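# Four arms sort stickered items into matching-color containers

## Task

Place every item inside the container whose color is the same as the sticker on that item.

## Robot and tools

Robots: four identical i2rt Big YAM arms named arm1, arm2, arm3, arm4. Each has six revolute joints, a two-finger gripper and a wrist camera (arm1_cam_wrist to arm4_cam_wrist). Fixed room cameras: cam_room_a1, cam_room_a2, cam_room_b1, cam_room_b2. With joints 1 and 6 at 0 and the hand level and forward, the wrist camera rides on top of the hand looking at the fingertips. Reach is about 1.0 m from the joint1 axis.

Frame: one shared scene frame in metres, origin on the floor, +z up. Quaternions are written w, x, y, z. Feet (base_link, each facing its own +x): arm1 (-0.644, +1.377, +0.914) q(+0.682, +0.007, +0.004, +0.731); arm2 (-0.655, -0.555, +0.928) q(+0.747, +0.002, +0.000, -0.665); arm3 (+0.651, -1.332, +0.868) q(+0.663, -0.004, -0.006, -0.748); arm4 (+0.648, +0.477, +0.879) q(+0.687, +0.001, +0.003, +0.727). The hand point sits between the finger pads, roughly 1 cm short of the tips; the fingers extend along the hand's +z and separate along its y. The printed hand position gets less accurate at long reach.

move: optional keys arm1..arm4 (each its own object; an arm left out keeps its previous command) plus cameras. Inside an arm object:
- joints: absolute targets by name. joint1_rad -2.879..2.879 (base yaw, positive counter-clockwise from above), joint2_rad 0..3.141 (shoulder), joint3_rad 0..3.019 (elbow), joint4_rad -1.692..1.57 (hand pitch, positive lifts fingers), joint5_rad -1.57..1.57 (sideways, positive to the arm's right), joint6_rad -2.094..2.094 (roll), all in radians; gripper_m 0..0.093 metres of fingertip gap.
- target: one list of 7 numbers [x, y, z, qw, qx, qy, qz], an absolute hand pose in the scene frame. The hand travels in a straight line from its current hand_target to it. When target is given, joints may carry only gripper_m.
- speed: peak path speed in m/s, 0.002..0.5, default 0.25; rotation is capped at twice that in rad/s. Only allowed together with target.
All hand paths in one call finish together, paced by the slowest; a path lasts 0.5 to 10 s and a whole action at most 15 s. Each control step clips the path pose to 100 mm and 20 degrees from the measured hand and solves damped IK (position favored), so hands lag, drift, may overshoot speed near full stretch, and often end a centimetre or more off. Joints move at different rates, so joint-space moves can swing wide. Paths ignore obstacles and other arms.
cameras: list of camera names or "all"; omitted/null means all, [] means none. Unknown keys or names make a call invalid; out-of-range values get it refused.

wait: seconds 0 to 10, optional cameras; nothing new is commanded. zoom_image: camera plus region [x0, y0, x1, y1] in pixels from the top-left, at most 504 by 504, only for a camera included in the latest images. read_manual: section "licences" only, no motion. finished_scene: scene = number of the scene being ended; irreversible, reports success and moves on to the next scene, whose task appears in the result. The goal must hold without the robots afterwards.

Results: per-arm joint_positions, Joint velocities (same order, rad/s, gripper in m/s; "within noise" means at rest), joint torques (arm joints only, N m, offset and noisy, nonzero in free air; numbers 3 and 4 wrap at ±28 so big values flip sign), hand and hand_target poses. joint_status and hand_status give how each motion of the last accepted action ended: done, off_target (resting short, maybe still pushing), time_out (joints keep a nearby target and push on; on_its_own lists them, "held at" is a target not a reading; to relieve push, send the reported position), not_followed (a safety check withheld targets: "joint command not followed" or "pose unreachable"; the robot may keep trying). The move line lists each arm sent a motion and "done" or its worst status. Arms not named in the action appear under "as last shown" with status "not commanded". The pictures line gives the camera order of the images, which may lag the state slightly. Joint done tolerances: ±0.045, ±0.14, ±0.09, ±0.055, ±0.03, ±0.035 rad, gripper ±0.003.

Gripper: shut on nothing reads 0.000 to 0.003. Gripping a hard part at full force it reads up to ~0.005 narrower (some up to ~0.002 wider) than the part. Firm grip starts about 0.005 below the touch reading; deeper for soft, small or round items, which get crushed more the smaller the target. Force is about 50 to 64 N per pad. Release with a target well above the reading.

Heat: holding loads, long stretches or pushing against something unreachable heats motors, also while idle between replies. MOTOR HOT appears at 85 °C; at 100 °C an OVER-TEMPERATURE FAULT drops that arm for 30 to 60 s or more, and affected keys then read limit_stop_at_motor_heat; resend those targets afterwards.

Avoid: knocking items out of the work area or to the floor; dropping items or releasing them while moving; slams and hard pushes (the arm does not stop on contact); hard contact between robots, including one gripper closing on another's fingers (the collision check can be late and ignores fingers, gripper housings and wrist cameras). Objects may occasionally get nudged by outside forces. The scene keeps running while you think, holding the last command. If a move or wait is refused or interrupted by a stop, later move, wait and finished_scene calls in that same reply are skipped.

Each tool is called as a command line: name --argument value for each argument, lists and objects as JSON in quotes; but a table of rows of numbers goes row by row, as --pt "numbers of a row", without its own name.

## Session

move --arm1 '{"joints": {"joint1_rad": 1.55, "joint2_rad": 0.97, "joint3_rad": 1.117, "joint4_rad": -1.019, "joint5_rad": 0, "joint6_rad": 0}}' --arm2 '{"joints": {"joint1_rad": -1.6, "joint2_rad": 0.97, "joint3_rad": 1.117, "joint4_rad": -1.019, "joint5_rad": 0, "joint6_rad": 0}}' --arm3 '{"joints": {"joint1_rad": 1.691, "joint2_rad": 0.97, "joint3_rad": 1.117, "joint4_rad": -1.019, "joint5_rad": 0, "joint6_rad": 0}}' --arm4 '{"joints": {"joint1_rad": -1.627, "joint2_rad": 0.97, "joint3_rad": 1.117, "joint4_rad": -1.019, "joint5_rad": 0, "joint6_rad": 0}}'

Scene clock: 1.93 s.
Joint torques (N m): arm1=[-1.61 -3.72 15.41 1.66 0.05 -0.05] | arm2=[0.67 -8.23 13.86 2.03 -0.05 -0.08] | arm3=[1.61 -7.47 11.11 1.55 0.11 -0.1] | arm4=[0.73 -7.47 11.44 1.4 0.03 0.17]
Motor temperatures (°C): arm1=[20 23 28 23 21 21 21] | arm2=[23 24 26 22 22 20 23] | arm3=[24 23 24 23 24 23 23] | arm4=[22 21 24 22 24 21 24]
Heat: arm1: hottest joint3_rad 28 °C; arm2: hottest joint3_rad 26 °C; arm3: hottest joint1_rad 24 °C; arm4: hottest joint3_rad 24 °C.
move: arm1 done; arm2 done; arm3 done; arm4 done
Joint velocities: within noise
arm1.joint_positions: joint1_rad=+1.547 joint2_rad=+0.972 joint3_rad=+1.076 joint4_rad=-1.029 joint5_rad=-0.002 joint6_rad=+0.007 gripper_m=+0.09398
arm1.joint_status: all done
arm1.hand: x=-1.0305 y=+1.3589 z=+1.2447 quat_wxyz=(+0.008, +0.946, +0.019, -0.324) (m; scene frame)
arm1.hand_target: x=-1.0376 y=+1.3576 z=+1.2691 quat_wxyz=(+0.007, +0.937, +0.023, -0.350) (m; scene frame)
arm1.hand_status: not commanded
arm2.joint_positions: joint1_rad=-1.599 joint2_rad=+0.981 joint3_rad=+1.092 joint4_rad=-1.021 joint5_rad=+0.001 joint6_rad=+0.015 gripper_m=+0.09399
arm2.joint_status: all done
arm2.hand: x=-1.0525 y=-0.5909 z=+1.2585 quat_wxyz=(-0.015, -0.946, -0.035, +0.323) (m; scene frame)
arm2.hand_target: x=-1.0540 y=-0.5910 z=+1.2764 quat_wxyz=(-0.014, -0.939, -0.042, +0.341) (m; scene frame)
arm2.hand_status: not commanded
arm3.joint_positions: joint1_rad=+1.684 joint2_rad=+0.982 joint3_rad=+1.101 joint4_rad=-1.027 joint5_rad=-0.002 joint6_rad=+0.006 gripper_m=+0.09398
arm3.joint_status: all done
arm3.hand: x=+1.0491 y=-1.3303 z=+1.2029 quat_wxyz=(-0.326, -0.004, -0.945, +0.006) (m; scene frame)
arm3.hand_target: x=+1.0503 y=-1.3275 z=+1.2167 quat_wxyz=(-0.343, +0.002, -0.939, +0.007) (m; scene frame)
arm3.hand_status: not commanded
arm4.joint_positions: joint1_rad=-1.628 joint2_rad=+0.981 joint3_rad=+1.086 joint4_rad=-1.030 joint5_rad=+0.001 joint6_rad=-0.012 gripper_m=+0.09398
arm4.joint_status: all done
arm4.hand: x=+1.0449 y=+0.4776 z=+1.2035 quat_wxyz=(-0.314, +0.006, -0.949, +0.004) (m; scene frame)
arm4.hand_target: x=+1.0494 y=+0.4781 z=+1.2262 quat_wxyz=(-0.340, +0.001, -0.940, +0.002) (m; scene frame)
arm4.hand_status: not commanded
pictures: arm1_cam_wrist, arm2_cam_wrist, arm3_cam_wrist, arm4_cam_wrist, cam_room_a1, cam_room_a2, cam_room_b1, cam_room_b2
Images, in order (width x height): arm1_cam_wrist 672x504, arm2_cam_wrist 672x504, arm3_cam_wrist 672x504, arm4_cam_wrist 672x504, cam_room_a1 672x504, cam_room_a2 672x504, cam_room_b1 672x504, cam_room_b2 672x504.

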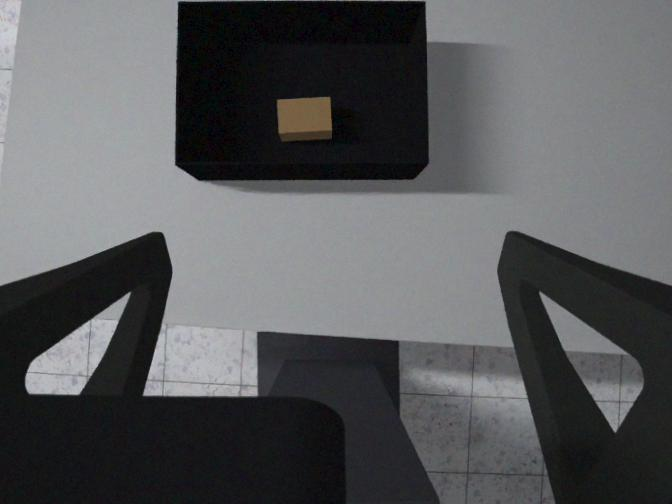

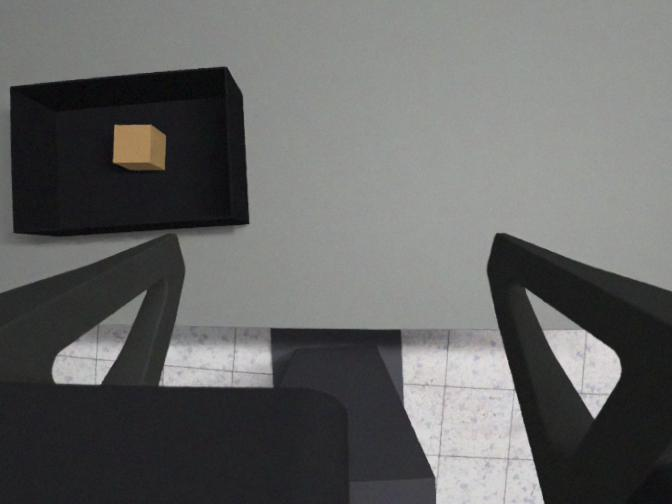

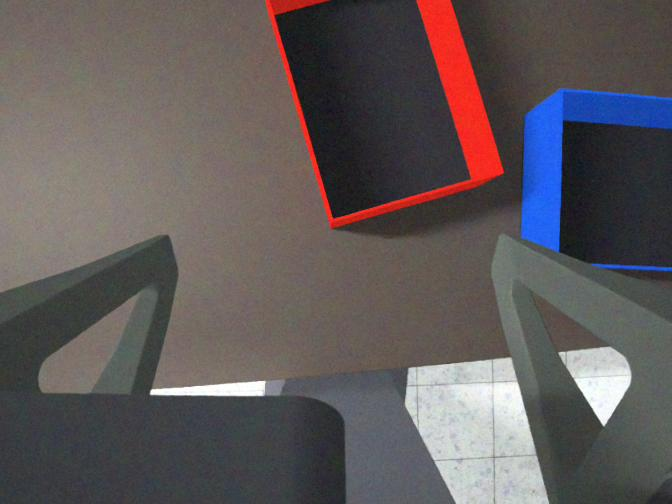

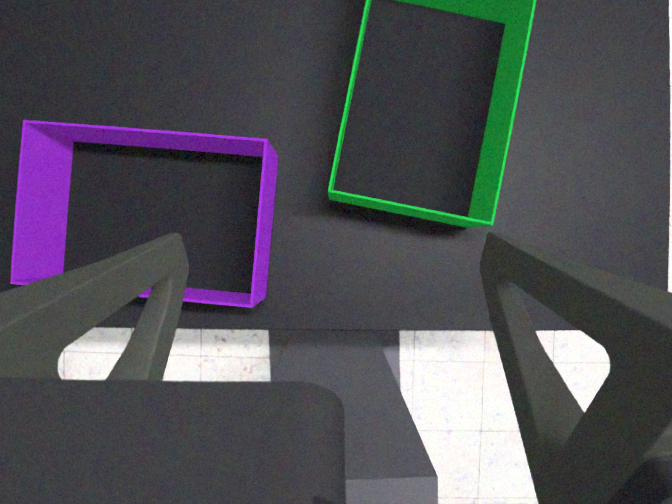

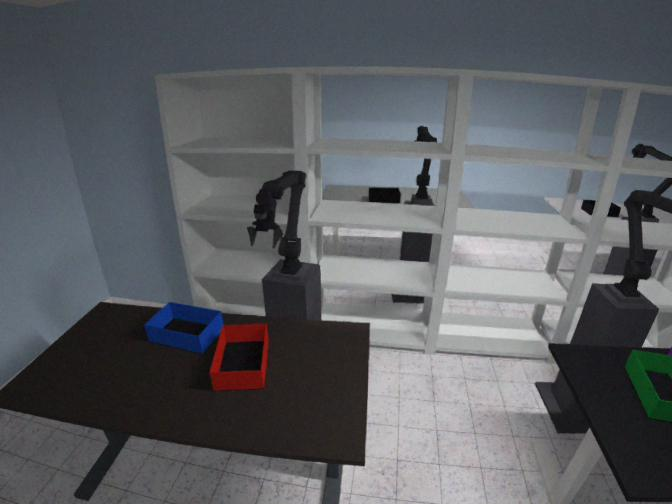

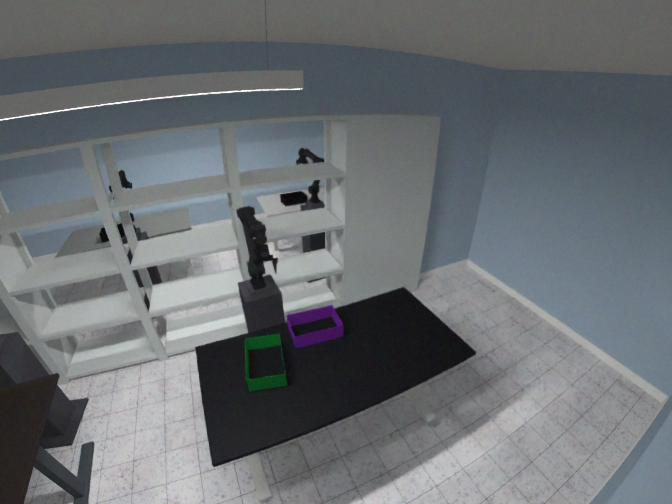

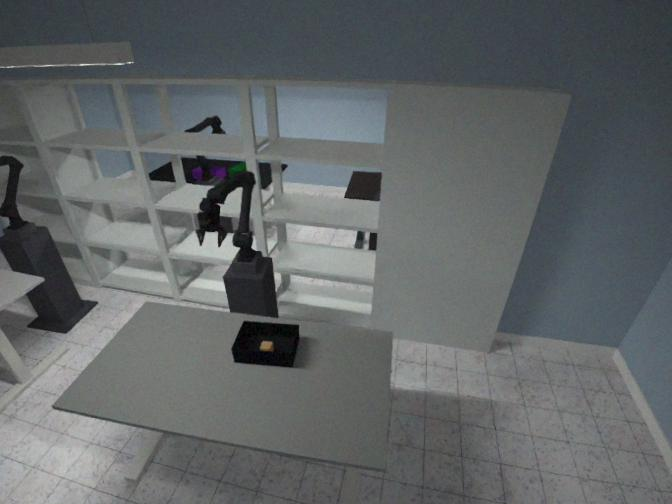

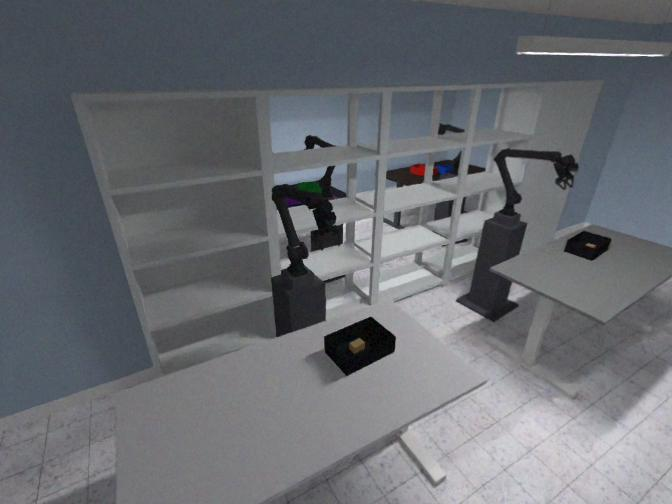

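zoom_image --camera "cam_room_b1" --region '[225, 310, 305, 370]'

zoom_image --camera "cam_room_b2" --region '[315, 310, 405, 380]'

zoom_image --camera "arm1_cam_wrist" --region '[250, 80, 370, 160]'

zoom_image --camera "arm2_cam_wrist" --region '[80, 110, 200, 190]'

Scaled by 6.300.

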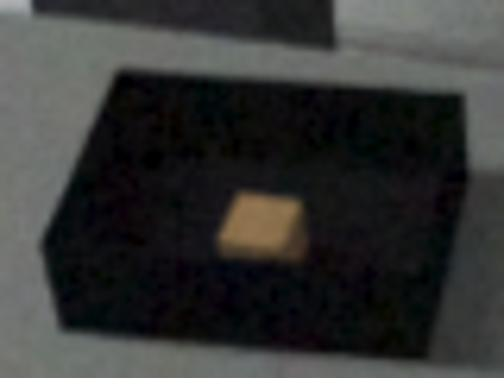

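Scaled by 5.600.

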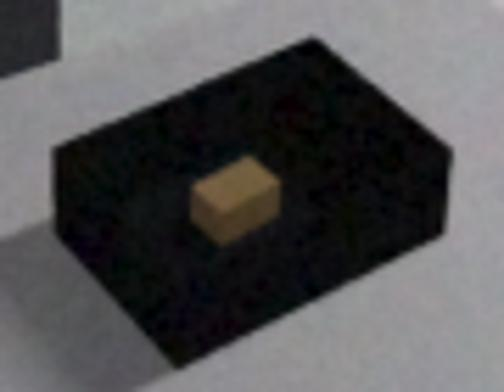

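Scaled by 4.200.

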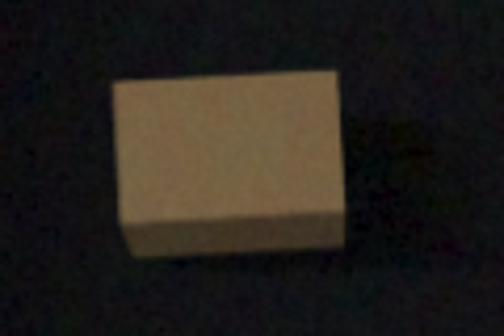

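Scaled by 4.200.

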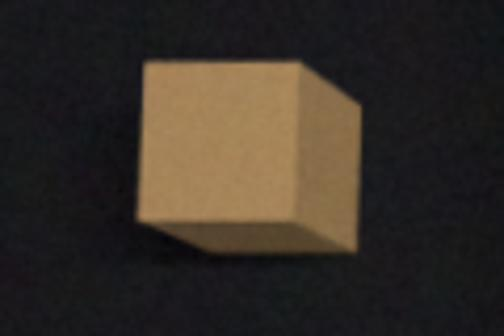

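move --arm1 '{"target": [-1.256, 1.312, 0.893, -0.0179, -0.9387, -0.0492, 0.3415], "speed": 0.35}' --arm2 '{"target": [-1.217, -0.900, 0.893, -0.0149, -0.9391, -0.041, 0.3417], "speed": 0.35}' --arm3 '{"joints": {"joint1_rad": -1.99, "joint2_rad": 0.63, "joint3_rad": 0.92, "joint4_rad": -1.162}}' --arm4 '{"joints": {"joint1_rad": 0.907, "joint2_rad": 0.63, "joint3_rad": 0.92, "joint4_rad": -1.162}}' --cameras '["arm1_cam_wrist", "arm2_cam_wrist"]'

Scene clock: 29.93 s.
Joint torques (N m): arm1=[-1.32 -13.39 11.43 2.02 -0.06 -0.04] | arm2=[0.67 -18.96 11.84 2.4 0.44 0.21] | arm3=[0.5 -1.08 9.5 1.16 -0.08 -0.1] | arm4=[0.85 -0.38 9.59 0.7 0.13 0.15]
Motor temperatures (°C): arm1=[20 23 34 23 21 21 21] | arm2=[23 24 30 22 22 20 23] | arm3=[24 23 26 23 24 23 23] | arm4=[22 22 28 22 24 21 24]
Heat: arm1: hottest joint3_rad 34 °C; arm2: hottest joint3_rad 30 °C; arm3: hottest joint3_rad 26 °C; arm4: hottest joint3_rad 28 °C.
move: arm1 off_target; arm2 off_target; arm3 done; arm4 done
Joint velocities: within noise
arm1.joint_positions: joint1_rad=+1.598 joint2_rad=+1.938 joint3_rad=+0.994 joint4_rad=-0.008 joint5_rad=+0.000 joint6_rad=+0.007 gripper_m=+0.09398
arm1.joint_status: not commanded
arm1.hand: x=-1.2295 y=+1.3216 z=+0.8728 quat_wxyz=(+0.014, +0.949, +0.043, -0.311) (m; scene frame)
arm1.hand_target: x=-1.2544 y=+1.3121 z=+0.8940 quat_wxyz=(+0.018, +0.938, +0.049, -0.341) (m; scene frame)
arm1.hand_status: off_target (0.035 m and 3.8 deg from the pose sent, 0.420 m and 4.3 deg at the start)
arm2.joint_positions: joint1_rad=-1.048 joint2_rad=+2.029 joint3_rad=+1.189 joint4_rad=-0.149 joint5_rad=+0.338 joint6_rad=+0.426 gripper_m=+0.09399
arm2.joint_status: not commanded
arm2.hand: x=-1.1988 y=-0.8883 z=+0.8844 quat_wxyz=(-0.003, -0.944, -0.053, +0.325) (m; scene frame)
arm2.hand_target: x=-1.2161 y=-0.8995 z=+0.8938 quat_wxyz=(-0.015, -0.939, -0.041, +0.342) (m; scene frame)
arm2.hand_status: off_target (0.023 m and 2.8 deg from the pose sent, 0.506 m and 2.4 deg at the start)
arm3.joint_positions: joint1_rad=-1.980 joint2_rad=+0.630 joint3_rad=+0.922 joint4_rad=-1.159 joint5_rad=+0.002 joint6_rad=+0.005 gripper_m=+0.09402
arm3.joint_status: all done
arm3.hand: x=+0.4088 y=-1.1844 z=+1.1963 quat_wxyz=(+0.085, -0.906, +0.251, +0.331) (m; scene frame)
arm3.hand_target: x=+0.4106 y=-1.1827 z=+1.1947 quat_wxyz=(+0.085, -0.906, +0.253, +0.328) (m; scene frame)
arm3.hand_status: not commanded
arm4.joint_positions: joint1_rad=+0.904 joint2_rad=+0.625 joint3_rad=+0.913 joint4_rad=-1.154 joint5_rad=-0.002 joint6_rad=-0.011 gripper_m=+0.09402
arm4.joint_status: all done
arm4.hand: x=+0.4200 y=+0.6390 z=+1.2080 quat_wxyz=(-0.103, +0.896, -0.277, -0.331) (m; scene frame)
arm4.hand_target: x=+0.4198 y=+0.6386 z=+1.2093 quat_wxyz=(-0.100, +0.896, -0.282, -0.328) (m; scene frame)
arm4.hand_status: not commanded
pictures: arm1_cam_wrist, arm2_cam_wrist
Images, in order (width x height): arm1_cam_wrist 672x504, arm2_cam_wrist 672x504.

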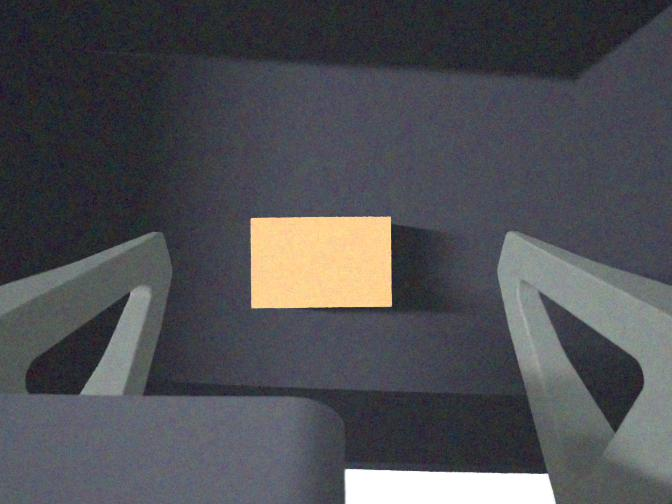

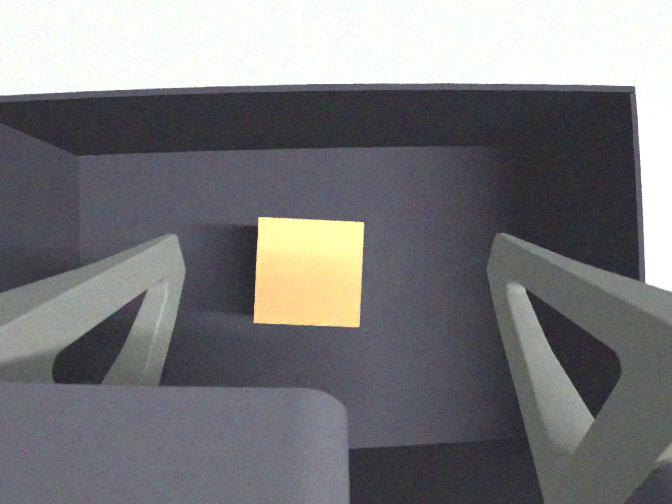

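move --arm1 '{"target": [-1.243, 1.306, 0.767, -0.0179, -0.9387, -0.0492, 0.3415], "speed": 0.18}' --arm2 '{"target": [-1.208, -0.908, 0.757, -0.0149, -0.9391, -0.041, 0.3417], "speed": 0.18}' --cameras '["arm1_cam_wrist", "arm2_cam_wrist"]'

Scene clock: 40.50 s.
Joint torques (N m): arm1=[-0.85 -12.63 7.27 1.84 0.04 0.02] | arm2=[1.44 -19.43 9.22 2.56 0.45 0.22] | arm3=[0.73 -1.08 9.51 1.13 -0.07 -0.1] | arm4=[1.14 -0.5 9.55 0.64 0.13 0.17]
Motor temperatures (°C): arm1=[20 24 33 23 21 21 21] | arm2=[23 24 31 22 22 20 23] | arm3=[24 23 27 23 24 23 23] | arm4=[22 22 29 22 24 21 24]
Heat: arm1: hottest joint3_rad 33 °C; arm2: hottest joint3_rad 31 °C; arm3: hottest joint3_rad 27 °C; arm4: hottest joint3_rad 29 °C.
move: arm1 off_target; arm2 off_target
Joint velocities: within noise
arm1.joint_positions: joint1_rad=+1.612 joint2_rad=+2.203 joint3_rad=+1.004 joint4_rad=+0.293 joint5_rad=+0.006 joint6_rad=+0.017 gripper_m=+0.09398
arm1.joint_status: not commanded
arm1.hand: x=-1.2333 y=+1.3144 z=+0.7692 quat_wxyz=(+0.016, +0.942, +0.044, -0.333) (m; scene frame)
arm1.hand_target: x=-1.2425 y=+1.3059 z=+0.7672 quat_wxyz=(+0.018, +0.939, +0.049, -0.341) (m; scene frame)
arm1.hand_status: off_target (0.013 m and 1.3 deg from the pose sent, 0.108 m and 3.8 deg at the start)
arm2.joint_positions: joint1_rad=-1.036 joint2_rad=+2.308 joint3_rad=+1.230 joint4_rad=+0.095 joint5_rad=+0.351 joint6_rad=+0.445 gripper_m=+0.09399
arm2.joint_status: not commanded
arm2.hand: x=-1.1979 y=-0.8943 z=+0.7586 quat_wxyz=(-0.005, -0.943, -0.047, +0.329) (m; scene frame)
arm2.hand_target: x=-1.2073 y=-0.9076 z=+0.7575 quat_wxyz=(-0.015, -0.939, -0.041, +0.341) (m; scene frame)
arm2.hand_status: off_target (0.017 m and 2.0 deg from the pose sent, 0.129 m and 2.8 deg at the start)
arm3, arm4: as last shown
pictures: arm1_cam_wrist, arm2_cam_wrist
Images, in order (width x height): arm1_cam_wrist 672x504, arm2_cam_wrist 672x504.

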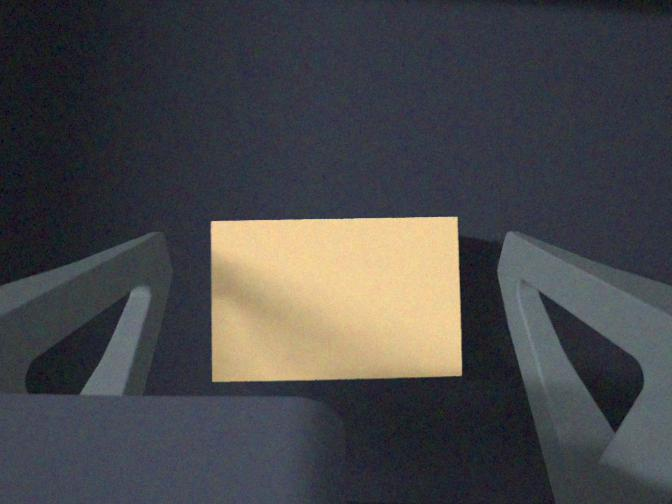

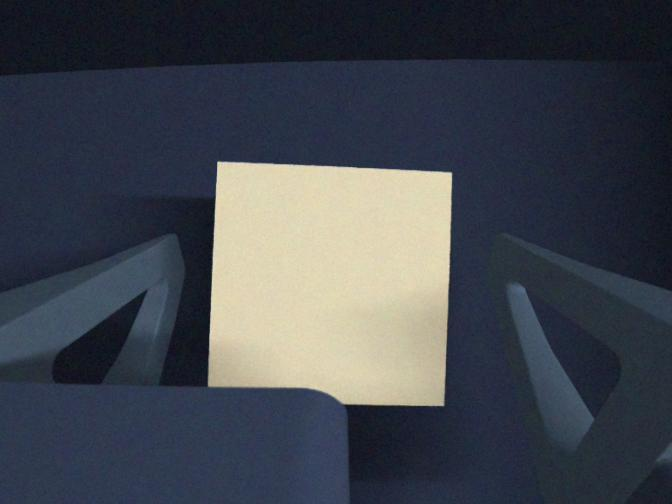

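move --arm1 '{"joints": {"gripper_m": 0.05}}' --arm2 '{"joints": {"gripper_m": 0.04}}' --cameras '[]'

move --arm1 '{"target": [-0.942, 1.346, 1.18, -0.0179, -0.9387, -0.0492, 0.3415], "speed": 0.35}' --arm2 '{"target": [-0.910, -0.712, 1.18, -0.0149, -0.9391, -0.041, 0.3417], "speed": 0.35}' --cameras '[]'

move --arm1 '{"joints": {"joint1_rad": 1.6, "joint2_rad": 0.63, "joint3_rad": 0.92, "joint4_rad": 0.55, "joint5_rad": 0, "joint6_rad": 0}}' --arm2 '{"joints": {"joint1_rad": -1.5, "joint2_rad": 0.63, "joint3_rad": 0.92, "joint4_rad": 0.55, "joint5_rad": 0, "joint6_rad": 0}}' --cameras '["arm1_cam_wrist", "arm2_cam_wrist", "cam_room_b1", "cam_room_b2"]'

zoom_image --camera "cam_room_b1" --region '[160, 100, 320, 260]'

zoom_image --camera "cam_room_b2" --region '[240, 110, 400, 270]'

Scene clock: 53.97 s.
Joint torques (N m): arm1=[-1.49 -13.33 6.95 1.76 0.11 0.03] | arm2=[1.38 -19.55 9.2 2.51 0.38 0.19] | arm3=[0.67 -1.08 9.48 1.17 -0.06 -0.1] | arm4=[0.56 -0.09 9.68 0.75 0.13 0.12]
Motor temperatures (°C): arm1=[20 24 32 23 21 21 21] | arm2=[23 25 32 22 22 20 23] | arm3=[24 23 27 23 24 23 23] | arm4=[22 22 29 22 24 21 24]
Heat: arm1: hottest joint3_rad 32 °C; arm2: hottest joint3_rad 32 °C; arm3: hottest joint3_rad 27 °C; arm4: hottest joint3_rad 29 °C.
move: arm1 done; arm2 off_target
Joint velocities: within noise
arm1.joint_positions: joint1_rad=+1.617 joint2_rad=+2.204 joint3_rad=+1.009 joint4_rad=+0.299 joint5_rad=+0.006 joint6_rad=+0.016 gripper_m=+0.05007
arm1.joint_status: all done
arm1.hand: x=-1.2366 y=+1.3109 z=+0.7710 quat_wxyz=(+0.017, +0.940, +0.046, -0.338) (m; scene frame)
arm1.hand_target: x=-1.2425 y=+1.3060 z=+0.7673 quat_wxyz=(+0.018, +0.938, +0.049, -0.341) (m; scene frame)
arm1.hand_status: not commanded
arm2.joint_positions: joint1_rad=-1.036 joint2_rad=+2.308 joint3_rad=+1.230 joint4_rad=+0.096 joint5_rad=+0.352 joint6_rad=+0.448 gripper_m=+0.05336
arm2.joint_status: gripper_m off_target (ended at +0.05338, target +0.04000)
arm2.hand: x=-1.1982 y=-0.8945 z=+0.7589 quat_wxyz=(-0.005, -0.943, -0.046, +0.330) (m; scene frame)
arm2.hand_target: x=-1.2072 y=-0.9078 z=+0.7575 quat_wxyz=(-0.015, -0.939, -0.041, +0.341) (m; scene frame)
arm2.hand_status: not commanded
arm3, arm4: as last shown
pictures: none
No camera images: "cameras" was empty.

Scene clock: 56.37 s.
Joint torques (N m): arm1=[-2.73 1.38 16.28 1.01 -0.04 -0.07] | arm2=[1.44 -2.61 16.77 1.28 0.57 0.22] | arm3=[0.5 -0.97 9.51 1.16 -0.07 -0.1] | arm4=[1.44 -0.44 9.58 0.73 0.16 0.13]
Motor temperatures (°C): arm1=[20 24 32 23 21 21 21] | arm2=[23 25 32 22 22 20 23] | arm3=[24 23 28 23 24 23 23] | arm4=[22 22 29 22 24 21 24]
Heat: arm1: hottest joint3_rad 32 °C; arm2: hottest joint3_rad 32 °C; arm3: hottest joint3_rad 28 °C; arm4: hottest joint3_rad 29 °C.
move: arm1 off_target; arm2 off_target
Joint velocities: within noise
arm1.joint_positions: joint1_rad=+1.613 joint2_rad=+0.664 joint3_rad=+0.706 joint4_rad=-0.964 joint5_rad=-0.004 joint6_rad=+0.006 gripper_m=+0.05007
arm1.joint_status: not commanded
arm1.hand: x=-0.9338 y=+1.3437 z=+1.1563 quat_wxyz=(+0.019, +0.944, +0.051, -0.326) (m; scene frame)
arm1.hand_target: x=-0.9413 y=+1.3460 z=+1.1798 quat_wxyz=(+0.018, +0.938, +0.049, -0.342) (m; scene frame)
arm1.hand_status: off_target (0.025 m and 1.9 deg from the pose sent, 0.505 m and 0.6 deg at the start)
arm2.joint_positions: joint1_rad=-0.904 joint2_rad=+0.715 joint3_rad=+0.696 joint4_rad=-1.025 joint5_rad=+0.423 joint6_rad=+0.563 gripper_m=+0.05336
arm2.joint_status: not commanded
arm2.hand: x=-0.9029 y=-0.7021 z=+1.1510 quat_wxyz=(+0.001, -0.944, -0.050, +0.325) (m; scene frame)
arm2.hand_target: x=-0.9093 y=-0.7112 z=+1.1796 quat_wxyz=(-0.015, -0.939, -0.041, +0.342) (m; scene frame)
arm2.hand_status: off_target (0.031 m and 2.9 deg from the pose sent, 0.542 m and 1.9 deg at the start)
arm3, arm4: as last shown
pictures: none
No camera images: "cameras" was empty.

Scene clock: 58.13 s.
Joint torques (N m): arm1=[-2.73 1.67 15.04 1.7 0.11 -0.03] | arm2=[0.56 -1.9 14.98 2.51 -0.18 -0.07] | arm3=[0.62 -1.14 9.5 1.17 -0.07 -0.11] | arm4=[0.91 -0.5 9.61 0.72 0.15 0.16]
Motor temperatures (°C): arm1=[20 24 33 23 21 21 21] | arm2=[23 25 32 22 22 20 23] | arm3=[24 23 28 23 24 23 23] | arm4=[22 22 29 22 24 21 24]
Heat: arm1: hottest joint3_rad 33 °C; arm2: hottest joint3_rad 32 °C; arm3: hottest joint3_rad 28 °C; arm4: hottest joint3_rad 29 °C.
move: arm1 done; arm2 done
Joint velocities: within noise
arm1.joint_positions: joint1_rad=+1.612 joint2_rad=+0.633 joint3_rad=+0.873 joint4_rad=+0.534 joint5_rad=-0.002 joint6_rad=+0.006 gripper_m=+0.05007
arm1.joint_status: all done
arm1.hand: x=-0.9350 y=+1.3425 z=+1.5907 quat_wxyz=(+0.053, +0.380, +0.023, -0.923) (m; scene frame)
arm1.hand_target: x=-0.9179 y=+1.3479 z=+1.6190 quat_wxyz=(+0.045, +0.350, +0.019, -0.936) (m; scene frame)
arm1.hand_status: not commanded
arm2.joint_positions: joint1_rad=-1.496 joint2_rad=+0.632 joint3_rad=+0.875 joint4_rad=+0.529 joint5_rad=+0.004 joint6_rad=+0.014 gripper_m=+0.05336
arm2.joint_status: all done
arm2.hand: x=-0.9546 y=-0.6141 z=+1.5997 quat_wxyz=(-0.093, -0.389, -0.034, +0.916) (m; scene frame)
arm2.hand_target: x=-0.9377 y=-0.6106 z=+1.6282 quat_wxyz=(-0.087, -0.357, -0.035, +0.929) (m; scene frame)
arm2.hand_status: not commanded
arm3, arm4: as last shown
pictures: arm1_cam_wrist, arm2_cam_wrist, cam_room_b1, cam_room_b2
Images, in order (width x height): arm1_cam_wrist 672x504, arm2_cam_wrist 672x504, cam_room_b1 672x504, cam_room_b2 672x504.

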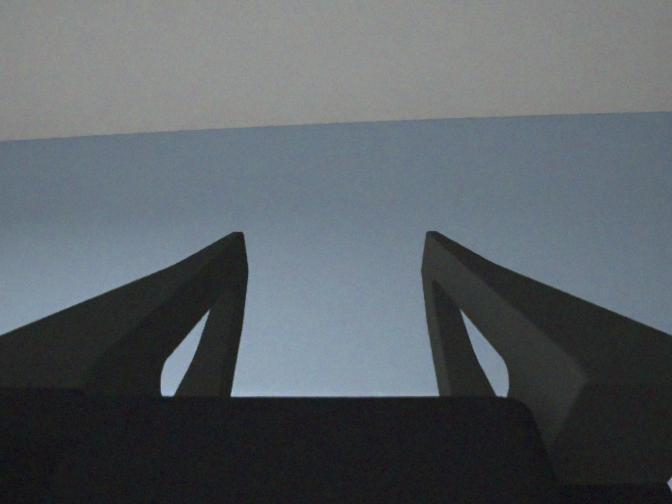

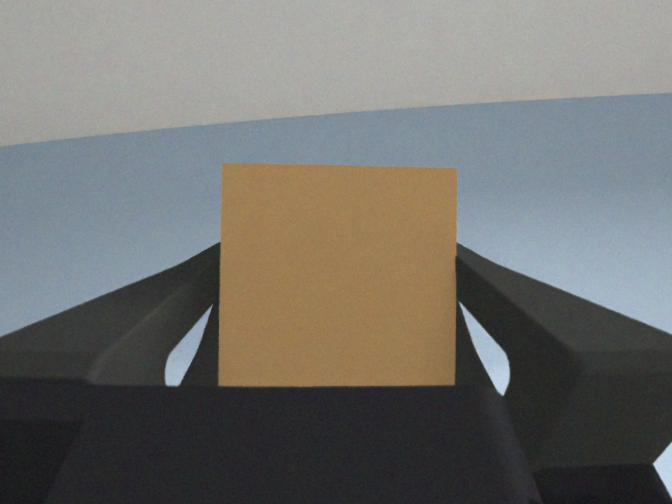

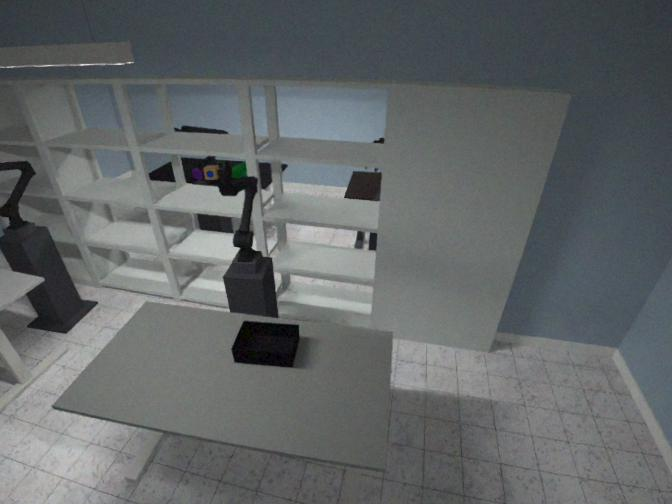

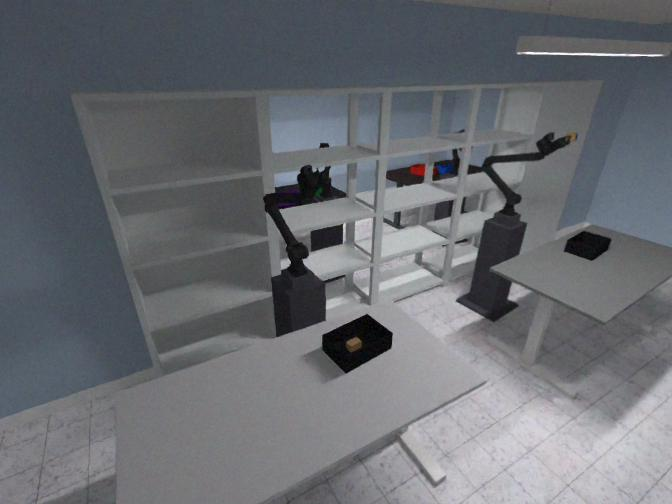

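Scaled by 3.150.

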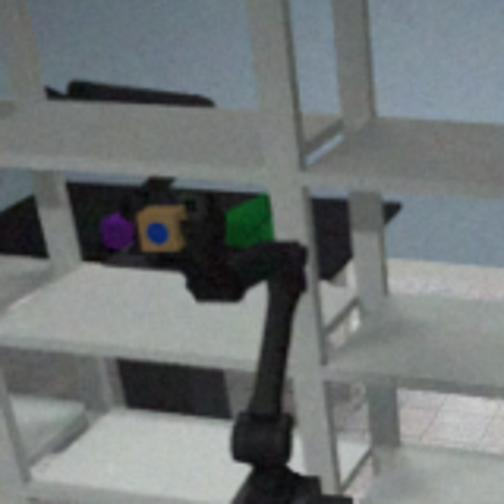

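Scaled by 3.150.

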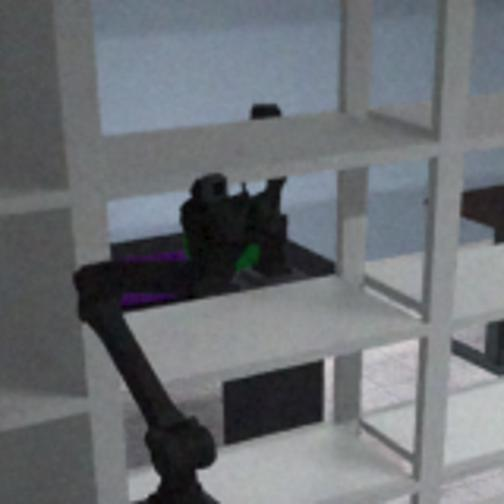

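move --arm1 '{"target": [-1.254, 1.308, 0.87, -0.0179, -0.9387, -0.0492, 0.3415], "speed": 0.5}' --arm2 '{"joints": {"joint1_rad": 0.9215, "joint2_rad": 0.63, "joint3_rad": 0.92, "joint4_rad": -1.162, "joint5_rad": 0, "joint6_rad": 0}}' --cameras '[]'

move --arm1 '{"joints": {"gripper_m": 0.093}}' --arm2 '{"target": [0.0, -0.943, 1.10, 0.345, 0.2466, 0.901, -0.0945], "speed": 0.4}' --cameras '["arm1_cam_wrist", "arm2_cam_wrist"]'

Scene clock: 75.93 s.
Joint torques (N m): arm1=[-1.96 -13.86 10.56 1.07 0.01 0.08] | arm2=[1.03 -2.2 15.35 1.55 0.15 -0.06] | arm3=[0.62 -1.2 9.52 1.16 -0.07 -0.1] | arm4=[1.32 -0.44 9.66 0.75 0.12 0.16]
Motor temperatures (°C): arm1=[20 24 36 23 21 21 21] | arm2=[23 25 34 22 22 20 24] | arm3=[24 23 28 23 24 23 23] | arm4=[22 21 30 22 24 21 24]
Heat: arm1: hottest joint3_rad 36 °C; arm2: hottest joint3_rad 34 °C; arm3: hottest joint3_rad 28 °C; arm4: hottest joint3_rad 30 °C.
move: arm1 off_target; arm2 done
Joint velocities: within noise
arm1.joint_positions: joint1_rad=+1.612 joint2_rad=+1.997 joint3_rad=+0.992 joint4_rad=+0.075 joint5_rad=+0.005 joint6_rad=+0.005 gripper_m=+0.05007
arm1.joint_status: not commanded
arm1.hand: x=-1.2333 y=+1.3140 z=+0.8505 quat_wxyz=(+0.014, +0.945, +0.049, -0.322) (m; scene frame)
arm1.hand_target: x=-1.2531 y=+1.3081 z=+0.8705 quat_wxyz=(+0.018, +0.938, +0.049, -0.342) (m; scene frame)
arm1.hand_status: off_target (0.029 m and 2.4 deg from the pose sent, 0.789 m and 95.3 deg at the start)
arm2.joint_positions: joint1_rad=+0.917 joint2_rad=+0.633 joint3_rad=+0.875 joint4_rad=-1.150 joint5_rad=-0.004 joint6_rad=+0.012 gripper_m=+0.05336
arm2.joint_status: all done
arm2.hand: x=-0.4161 y=-0.6985 z=+1.2350 quat_wxyz=(-0.315, -0.256, -0.910, +0.081) (m; scene frame)
arm2.hand_target: x=-0.4147 y=-0.6989 z=+1.2576 quat_wxyz=(-0.331, -0.248, -0.906, +0.088) (m; scene frame)
arm2.hand_status: not commanded
arm3, arm4: as last shown
pictures: none
No camera images: "cameras" was empty.

Scene clock: 78.07 s.
Joint torques (N m): arm1=[-1.49 -14.56 10.43 1.11 -0.03 0.08] | arm2=[1.2 -21.42 16.79 1.59 0.15 -0.07] | arm3=[0.62 -1.2 9.5 1.14 -0.07 -0.09] | arm4=[1.08 -0.09 9.62 0.77 0.14 0.16]
Motor temperatures (°C): arm1=[20 24 35 23 21 21 21] | arm2=[23 25 34 22 22 20 24] | arm3=[24 23 28 23 24 23 23] | arm4=[22 21 30 22 24 21 24]
Heat: arm1: hottest joint3_rad 35 °C; arm2: hottest joint3_rad 34 °C; arm3: hottest joint3_rad 28 °C; arm4: hottest joint3_rad 30 °C.
move: arm1 done; arm2 off_target
Joint velocities: within noise
arm1.joint_positions: joint1_rad=+1.612 joint2_rad=+1.997 joint3_rad=+0.992 joint4_rad=+0.075 joint5_rad=+0.005 joint6_rad=+0.005 gripper_m=+0.09293
arm1.joint_status: all done
arm1.hand: x=-1.2333 y=+1.3140 z=+0.8505 quat_wxyz=(+0.014, +0.945, +0.049, -0.322) (m; scene frame)
arm1.hand_target: x=-1.2531 y=+1.3081 z=+0.8705 quat_wxyz=(+0.018, +0.938, +0.049, -0.342) (m; scene frame)
arm1.hand_status: not commanded
arm2.joint_positions: joint1_rad=+0.917 joint2_rad=+1.943 joint3_rad=+1.620 joint4_rad=-0.560 joint5_rad=+0.001 joint6_rad=+0.012 gripper_m=+0.05336
arm2.joint_status: not commanded
arm2.hand: x=-0.0186 y=-0.9351 z=+1.0758 quat_wxyz=(-0.326, -0.256, -0.906, +0.086) (m; scene frame)
arm2.hand_target: x=-0.0017 y=-0.9421 z=+1.1003 quat_wxyz=(-0.345, -0.247, -0.901, +0.095) (m; scene frame)
arm2.hand_status: off_target (0.032 m and 2.6 deg from the pose sent, 0.501 m and 4.1 deg at the start)
arm3, arm4: as last shown
pictures: arm1_cam_wrist, arm2_cam_wrist
Images, in order (width x height): arm1_cam_wrist 672x504, arm2_cam_wrist 672x504.

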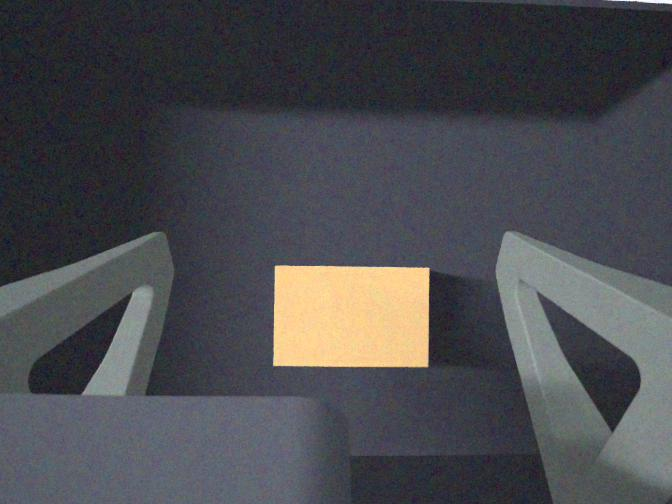

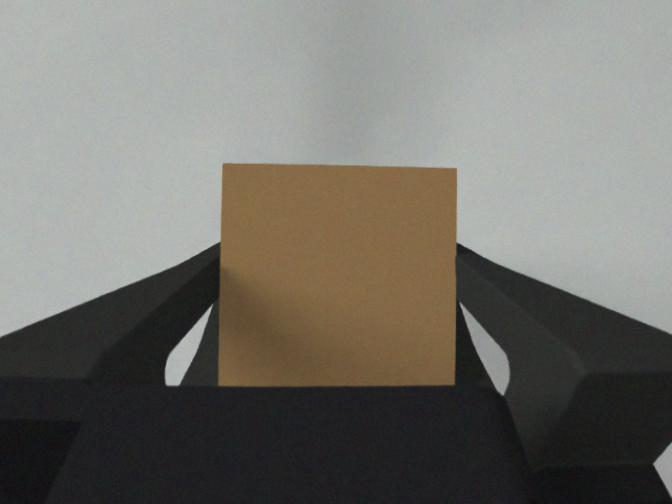

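move --arm1 '{"target": [-1.224, 1.317, 0.748, -0.0179, -0.9387, -0.0492, 0.3415], "speed": 0.15}' --arm2 '{"target": [0.0, -0.943, 0.993, 0.345, 0.2466, 0.901, -0.0945], "speed": 0.15}' --cameras '["arm1_cam_wrist"]'

move --arm1 '{"joints": {"gripper_m": 0.04}}' --arm2 '{"joints": {"gripper_m": 0.09}}' --cameras '["arm1_cam_wrist"]'

move --arm1 '{"target": [-0.942, 1.346, 1.18, -0.0179, -0.9387, -0.0492, 0.3415], "speed": 0.35}' --arm2 '{"target": [-0.415, -0.698, 1.24, 0.345, 0.2466, 0.901, -0.0945], "speed": 0.4}' --arm3 '{"target": [-0.034, -0.956, 1.13, 0.0911, -0.906, 0.2505, 0.3296], "speed": 0.4}' --cameras '["arm1_cam_wrist", "arm3_cam_wrist"]'

Scene clock: 91.50 s.
Joint torques (N m): arm1=[-2.37 -13.8 4.3 2.13 -0.05 -0.04] | arm2=[1.03 -19.19 9.54 2.96 0.06 -0.04] | arm3=[0.73 -1.08 9.48 1.14 -0.07 -0.1] | arm4=[1.08 -0.32 9.59 0.77 0.14 0.13]
Motor temperatures (°C): arm1=[20 24 35 23 21 21 21] | arm2=[23 26 35 22 22 20 24] | arm3=[24 23 28 23 24 23 23] | arm4=[22 21 31 22 24 21 24]
Heat: arm1: hottest joint3_rad 35 °C; arm2: hottest joint3_rad 35 °C; arm3: hottest joint3_rad 28 °C; arm4: hottest joint3_rad 31 °C.
move: arm1 done; arm2 off_target
Joint velocities: within noise
arm1.joint_positions: joint1_rad=+1.612 joint2_rad=+2.246 joint3_rad=+0.981 joint4_rad=+0.367 joint5_rad=-0.002 joint6_rad=+0.005 gripper_m=+0.09293
arm1.joint_status: not commanded
arm1.hand: x=-1.2230 y=+1.3145 z=+0.7502 quat_wxyz=(+0.018, +0.940, +0.050, -0.337) (m; scene frame)
arm1.hand_target: x=-1.2241 y=+1.3170 z=+0.7481 quat_wxyz=(+0.018, +0.938, +0.049, -0.341) (m; scene frame)
arm1.hand_status: done (0.003 m and 0.5 deg from the pose sent, 0.103 m and 2.4 deg at the start)
arm2.joint_positions: joint1_rad=+0.919 joint2_rad=+2.017 joint3_rad=+1.577 joint4_rad=-0.358 joint5_rad=+0.002 joint6_rad=+0.011 gripper_m=+0.05327
arm2.joint_status: not commanded
arm2.hand: x=+0.0014 y=-0.9460 z=+1.0320 quat_wxyz=(-0.364, -0.251, -0.892, +0.097) (m; scene frame)
arm2.hand_target: x=-0.0015 y=-0.9421 z=+0.9940 quat_wxyz=(-0.345, -0.247, -0.901, +0.094) (m; scene frame)
arm2.hand_status: off_target (0.039 m and 2.5 deg from the pose sent, 0.085 m and 2.6 deg at the start)
arm3, arm4: as last shown
pictures: arm1_cam_wrist
Images, in order (width x height): arm1_cam_wrist 672x504.

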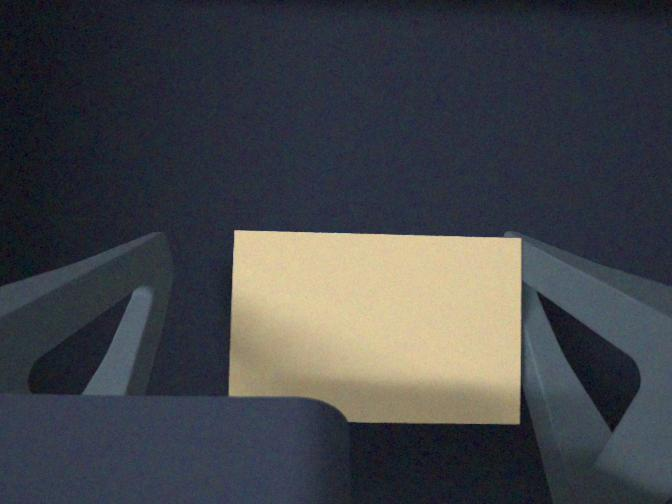

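Scene clock: 92.10 s.
Joint torques (N m): arm1=[-2.49 -13.33 4.4 2.06 -0.03 -0.03] | arm2=[1.03 -20.01 9.48 2.95 0.04 -0.05] | arm3=[0.62 -1.03 9.51 1.13 -0.07 -0.1] | arm4=[1.2 -0.44 9.72 0.73 0.16 0.16]
Motor temperatures (°C): arm1=[20 24 35 23 21 21 21] | arm2=[23 26 35 22 22 20 24] | arm3=[24 23 28 23 24 23 23] | arm4=[22 21 31 22 24 21 24]
Heat: arm1: hottest joint3_rad 35 °C; arm2: hottest joint3_rad 35 °C; arm3: hottest joint3_rad 28 °C; arm4: hottest joint3_rad 31 °C.
move: arm1 off_target; arm2 done
Joint velocities: within noise
arm1.joint_positions: joint1_rad=+1.612 joint2_rad=+2.246 joint3_rad=+0.981 joint4_rad=+0.368 joint5_rad=-0.002 joint6_rad=+0.005 gripper_m=+0.06902
arm1.joint_status: gripper_m off_target (ended at +0.06905, target +0.04000)
arm1.hand: x=-1.2231 y=+1.3145 z=+0.7503 quat_wxyz=(+0.018, +0.940, +0.050, -0.337) (m; scene frame)
arm1.hand_target: x=-1.2241 y=+1.3170 z=+0.7481 quat_wxyz=(+0.018, +0.938, +0.049, -0.341) (m; scene frame)
arm1.hand_status: not commanded
arm2.joint_positions: joint1_rad=+0.919 joint2_rad=+2.025 joint3_rad=+1.577 joint4_rad=-0.357 joint5_rad=+0.002 joint6_rad=+0.010 gripper_m=+0.08993
arm2.joint_status: all done
arm2.hand: x=+0.0014 y=-0.9459 z=+1.0263 quat_wxyz=(-0.361, -0.251, -0.893, +0.096) (m; scene frame)
arm2.hand_target: x=-0.0015 y=-0.9420 z=+0.9940 quat_wxyz=(-0.345, -0.246, -0.901, +0.094) (m; scene frame)
arm2.hand_status: not commanded
arm3.joint_positions: joint1_rad=-1.980 joint2_rad=+0.630 joint3_rad=+0.922 joint4_rad=-1.159 joint5_rad=+0.002 joint6_rad=+0.005 gripper_m=+0.09402
arm3.joint_status: not commanded
arm3.hand: x=+0.4088 y=-1.1844 z=+1.1963 quat_wxyz=(+0.085, -0.906, +0.251, +0.331) (m; scene frame)
arm3.hand_target: x=+0.4106 y=-1.1827 z=+1.1947 quat_wxyz=(+0.085, -0.906, +0.253, +0.328) (m; scene frame)
arm3.hand_status: not commanded
arm4.joint_positions: joint1_rad=+0.904 joint2_rad=+0.625 joint3_rad=+0.913 joint4_rad=-1.154 joint5_rad=-0.002 joint6_rad=-0.011 gripper_m=+0.09402
arm4.joint_status: not commanded
arm4.hand: x=+0.4200 y=+0.6390 z=+1.2080 quat_wxyz=(-0.103, +0.896, -0.277, -0.331) (m; scene frame)
arm4.hand_target: x=+0.4198 y=+0.6386 z=+1.2093 quat_wxyz=(-0.100, +0.896, -0.282, -0.328) (m; scene frame)
arm4.hand_status: not commanded
pictures: arm1_cam_wrist
Images, in order (width x height): arm1_cam_wrist 672x504.

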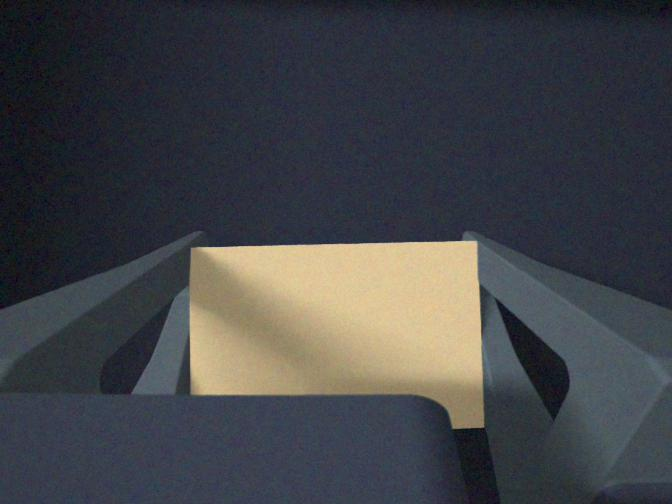

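Scene clock: 94.47 s.
Joint torques (N m): arm1=[-2.55 1.44 16.36 1.06 -0.05 -0.08] | arm2=[1.55 -0.67 12.55 1.52 0.16 0.05] | arm3=[2.61 -23.77 14.64 0.88 0.14 0.01] | arm4=[0.67 -0.67 9.63 0.87 0.16 0.17]
Motor temperatures (°C): arm1=[20 24 35 23 21 21 21] | arm2=[23 26 35 22 22 20 24] | arm3=[24 23 29 23 24 23 23] | arm4=[22 21 31 22 24 21 24]
Heat: arm1: hottest joint3_rad 35 °C; arm2: hottest joint3_rad 35 °C; arm3: hottest joint3_rad 29 °C; arm4: hottest joint3_rad 31 °C.
move: arm1 off_target; arm2 done; arm3 off_target
Joint velocities: within noise
arm1.joint_positions: joint1_rad=+1.612 joint2_rad=+0.664 joint3_rad=+0.706 joint4_rad=-0.965 joint5_rad=-0.005 joint6_rad=+0.006 gripper_m=+0.06902
arm1.joint_status: not commanded
arm1.hand: x=-0.9336 y=+1.3440 z=+1.1555 quat_wxyz=(+0.019, +0.944, +0.050, -0.324) (m; scene frame)
arm1.hand_target: x=-0.9412 y=+1.3460 z=+1.1797 quat_wxyz=(+0.018, +0.938, +0.049, -0.342) (m; scene frame)
arm1.hand_status: off_target (0.026 m and 2.1 deg from the pose sent, 0.514 m and 0.5 deg at the start)
arm2.joint_positions: joint1_rad=+0.920 joint2_rad=+0.583 joint3_rad=+0.836 joint4_rad=-1.081 joint5_rad=+0.005 joint6_rad=+0.006 gripper_m=+0.08993
arm2.joint_status: not commanded
arm2.hand: x=-0.4160 y=-0.6995 z=+1.2385 quat_wxyz=(-0.351, -0.250, -0.897, +0.095) (m; scene frame)
arm2.hand_target: x=-0.4149 y=-0.6980 z=+1.2399 quat_wxyz=(-0.345, -0.246, -0.901, +0.094) (m; scene frame)
arm2.hand_status: done (0.002 m and 0.9 deg from the pose sent, 0.530 m and 2.1 deg at the start)
arm3.joint_positions: joint1_rad=-1.953 joint2_rad=+1.982 joint3_rad=+1.940 joint4_rad=-0.871 joint5_rad=+0.039 joint6_rad=+0.025 gripper_m=+0.09402
arm3.joint_status: not commanded
arm3.hand: x=-0.0183 y=-0.9525 z=+1.1019 quat_wxyz=(+0.088, -0.913, +0.255, +0.307) (m; scene frame)
arm3.hand_target: x=-0.0325 y=-0.9568 z=+1.1299 quat_wxyz=(+0.091, -0.906, +0.251, +0.330) (m; scene frame)
arm3.hand_status: off_target (0.032 m and 2.7 deg from the pose sent, 0.503 m and 0.8 deg at the start)
arm4: as last shown
pictures: arm1_cam_wrist, arm3_cam_wrist
Images, in order (width x height): arm1_cam_wrist 672x504, arm3_cam_wrist 672x504.

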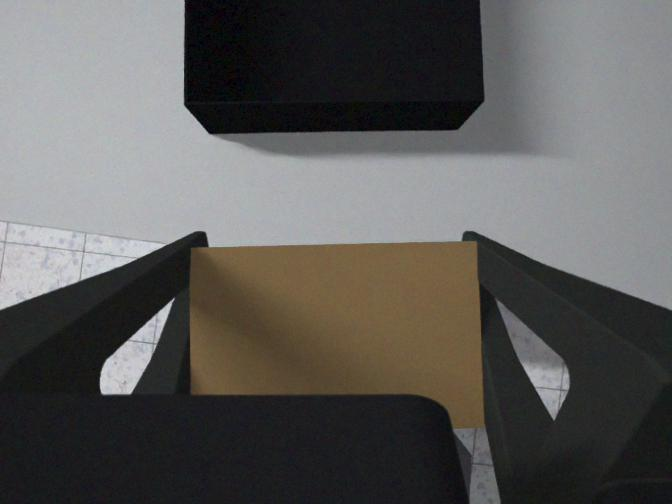

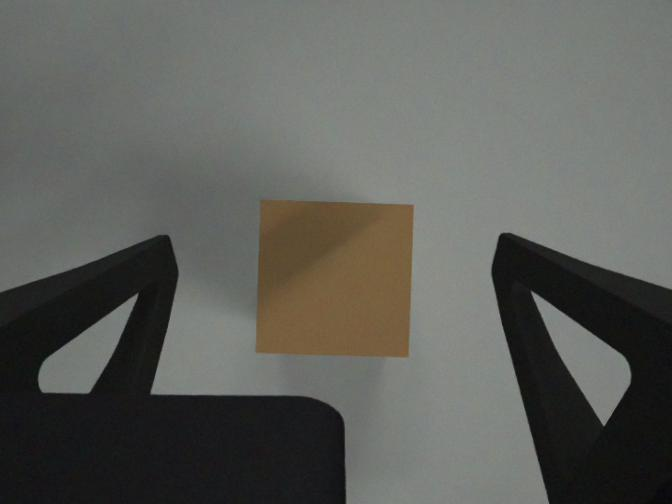

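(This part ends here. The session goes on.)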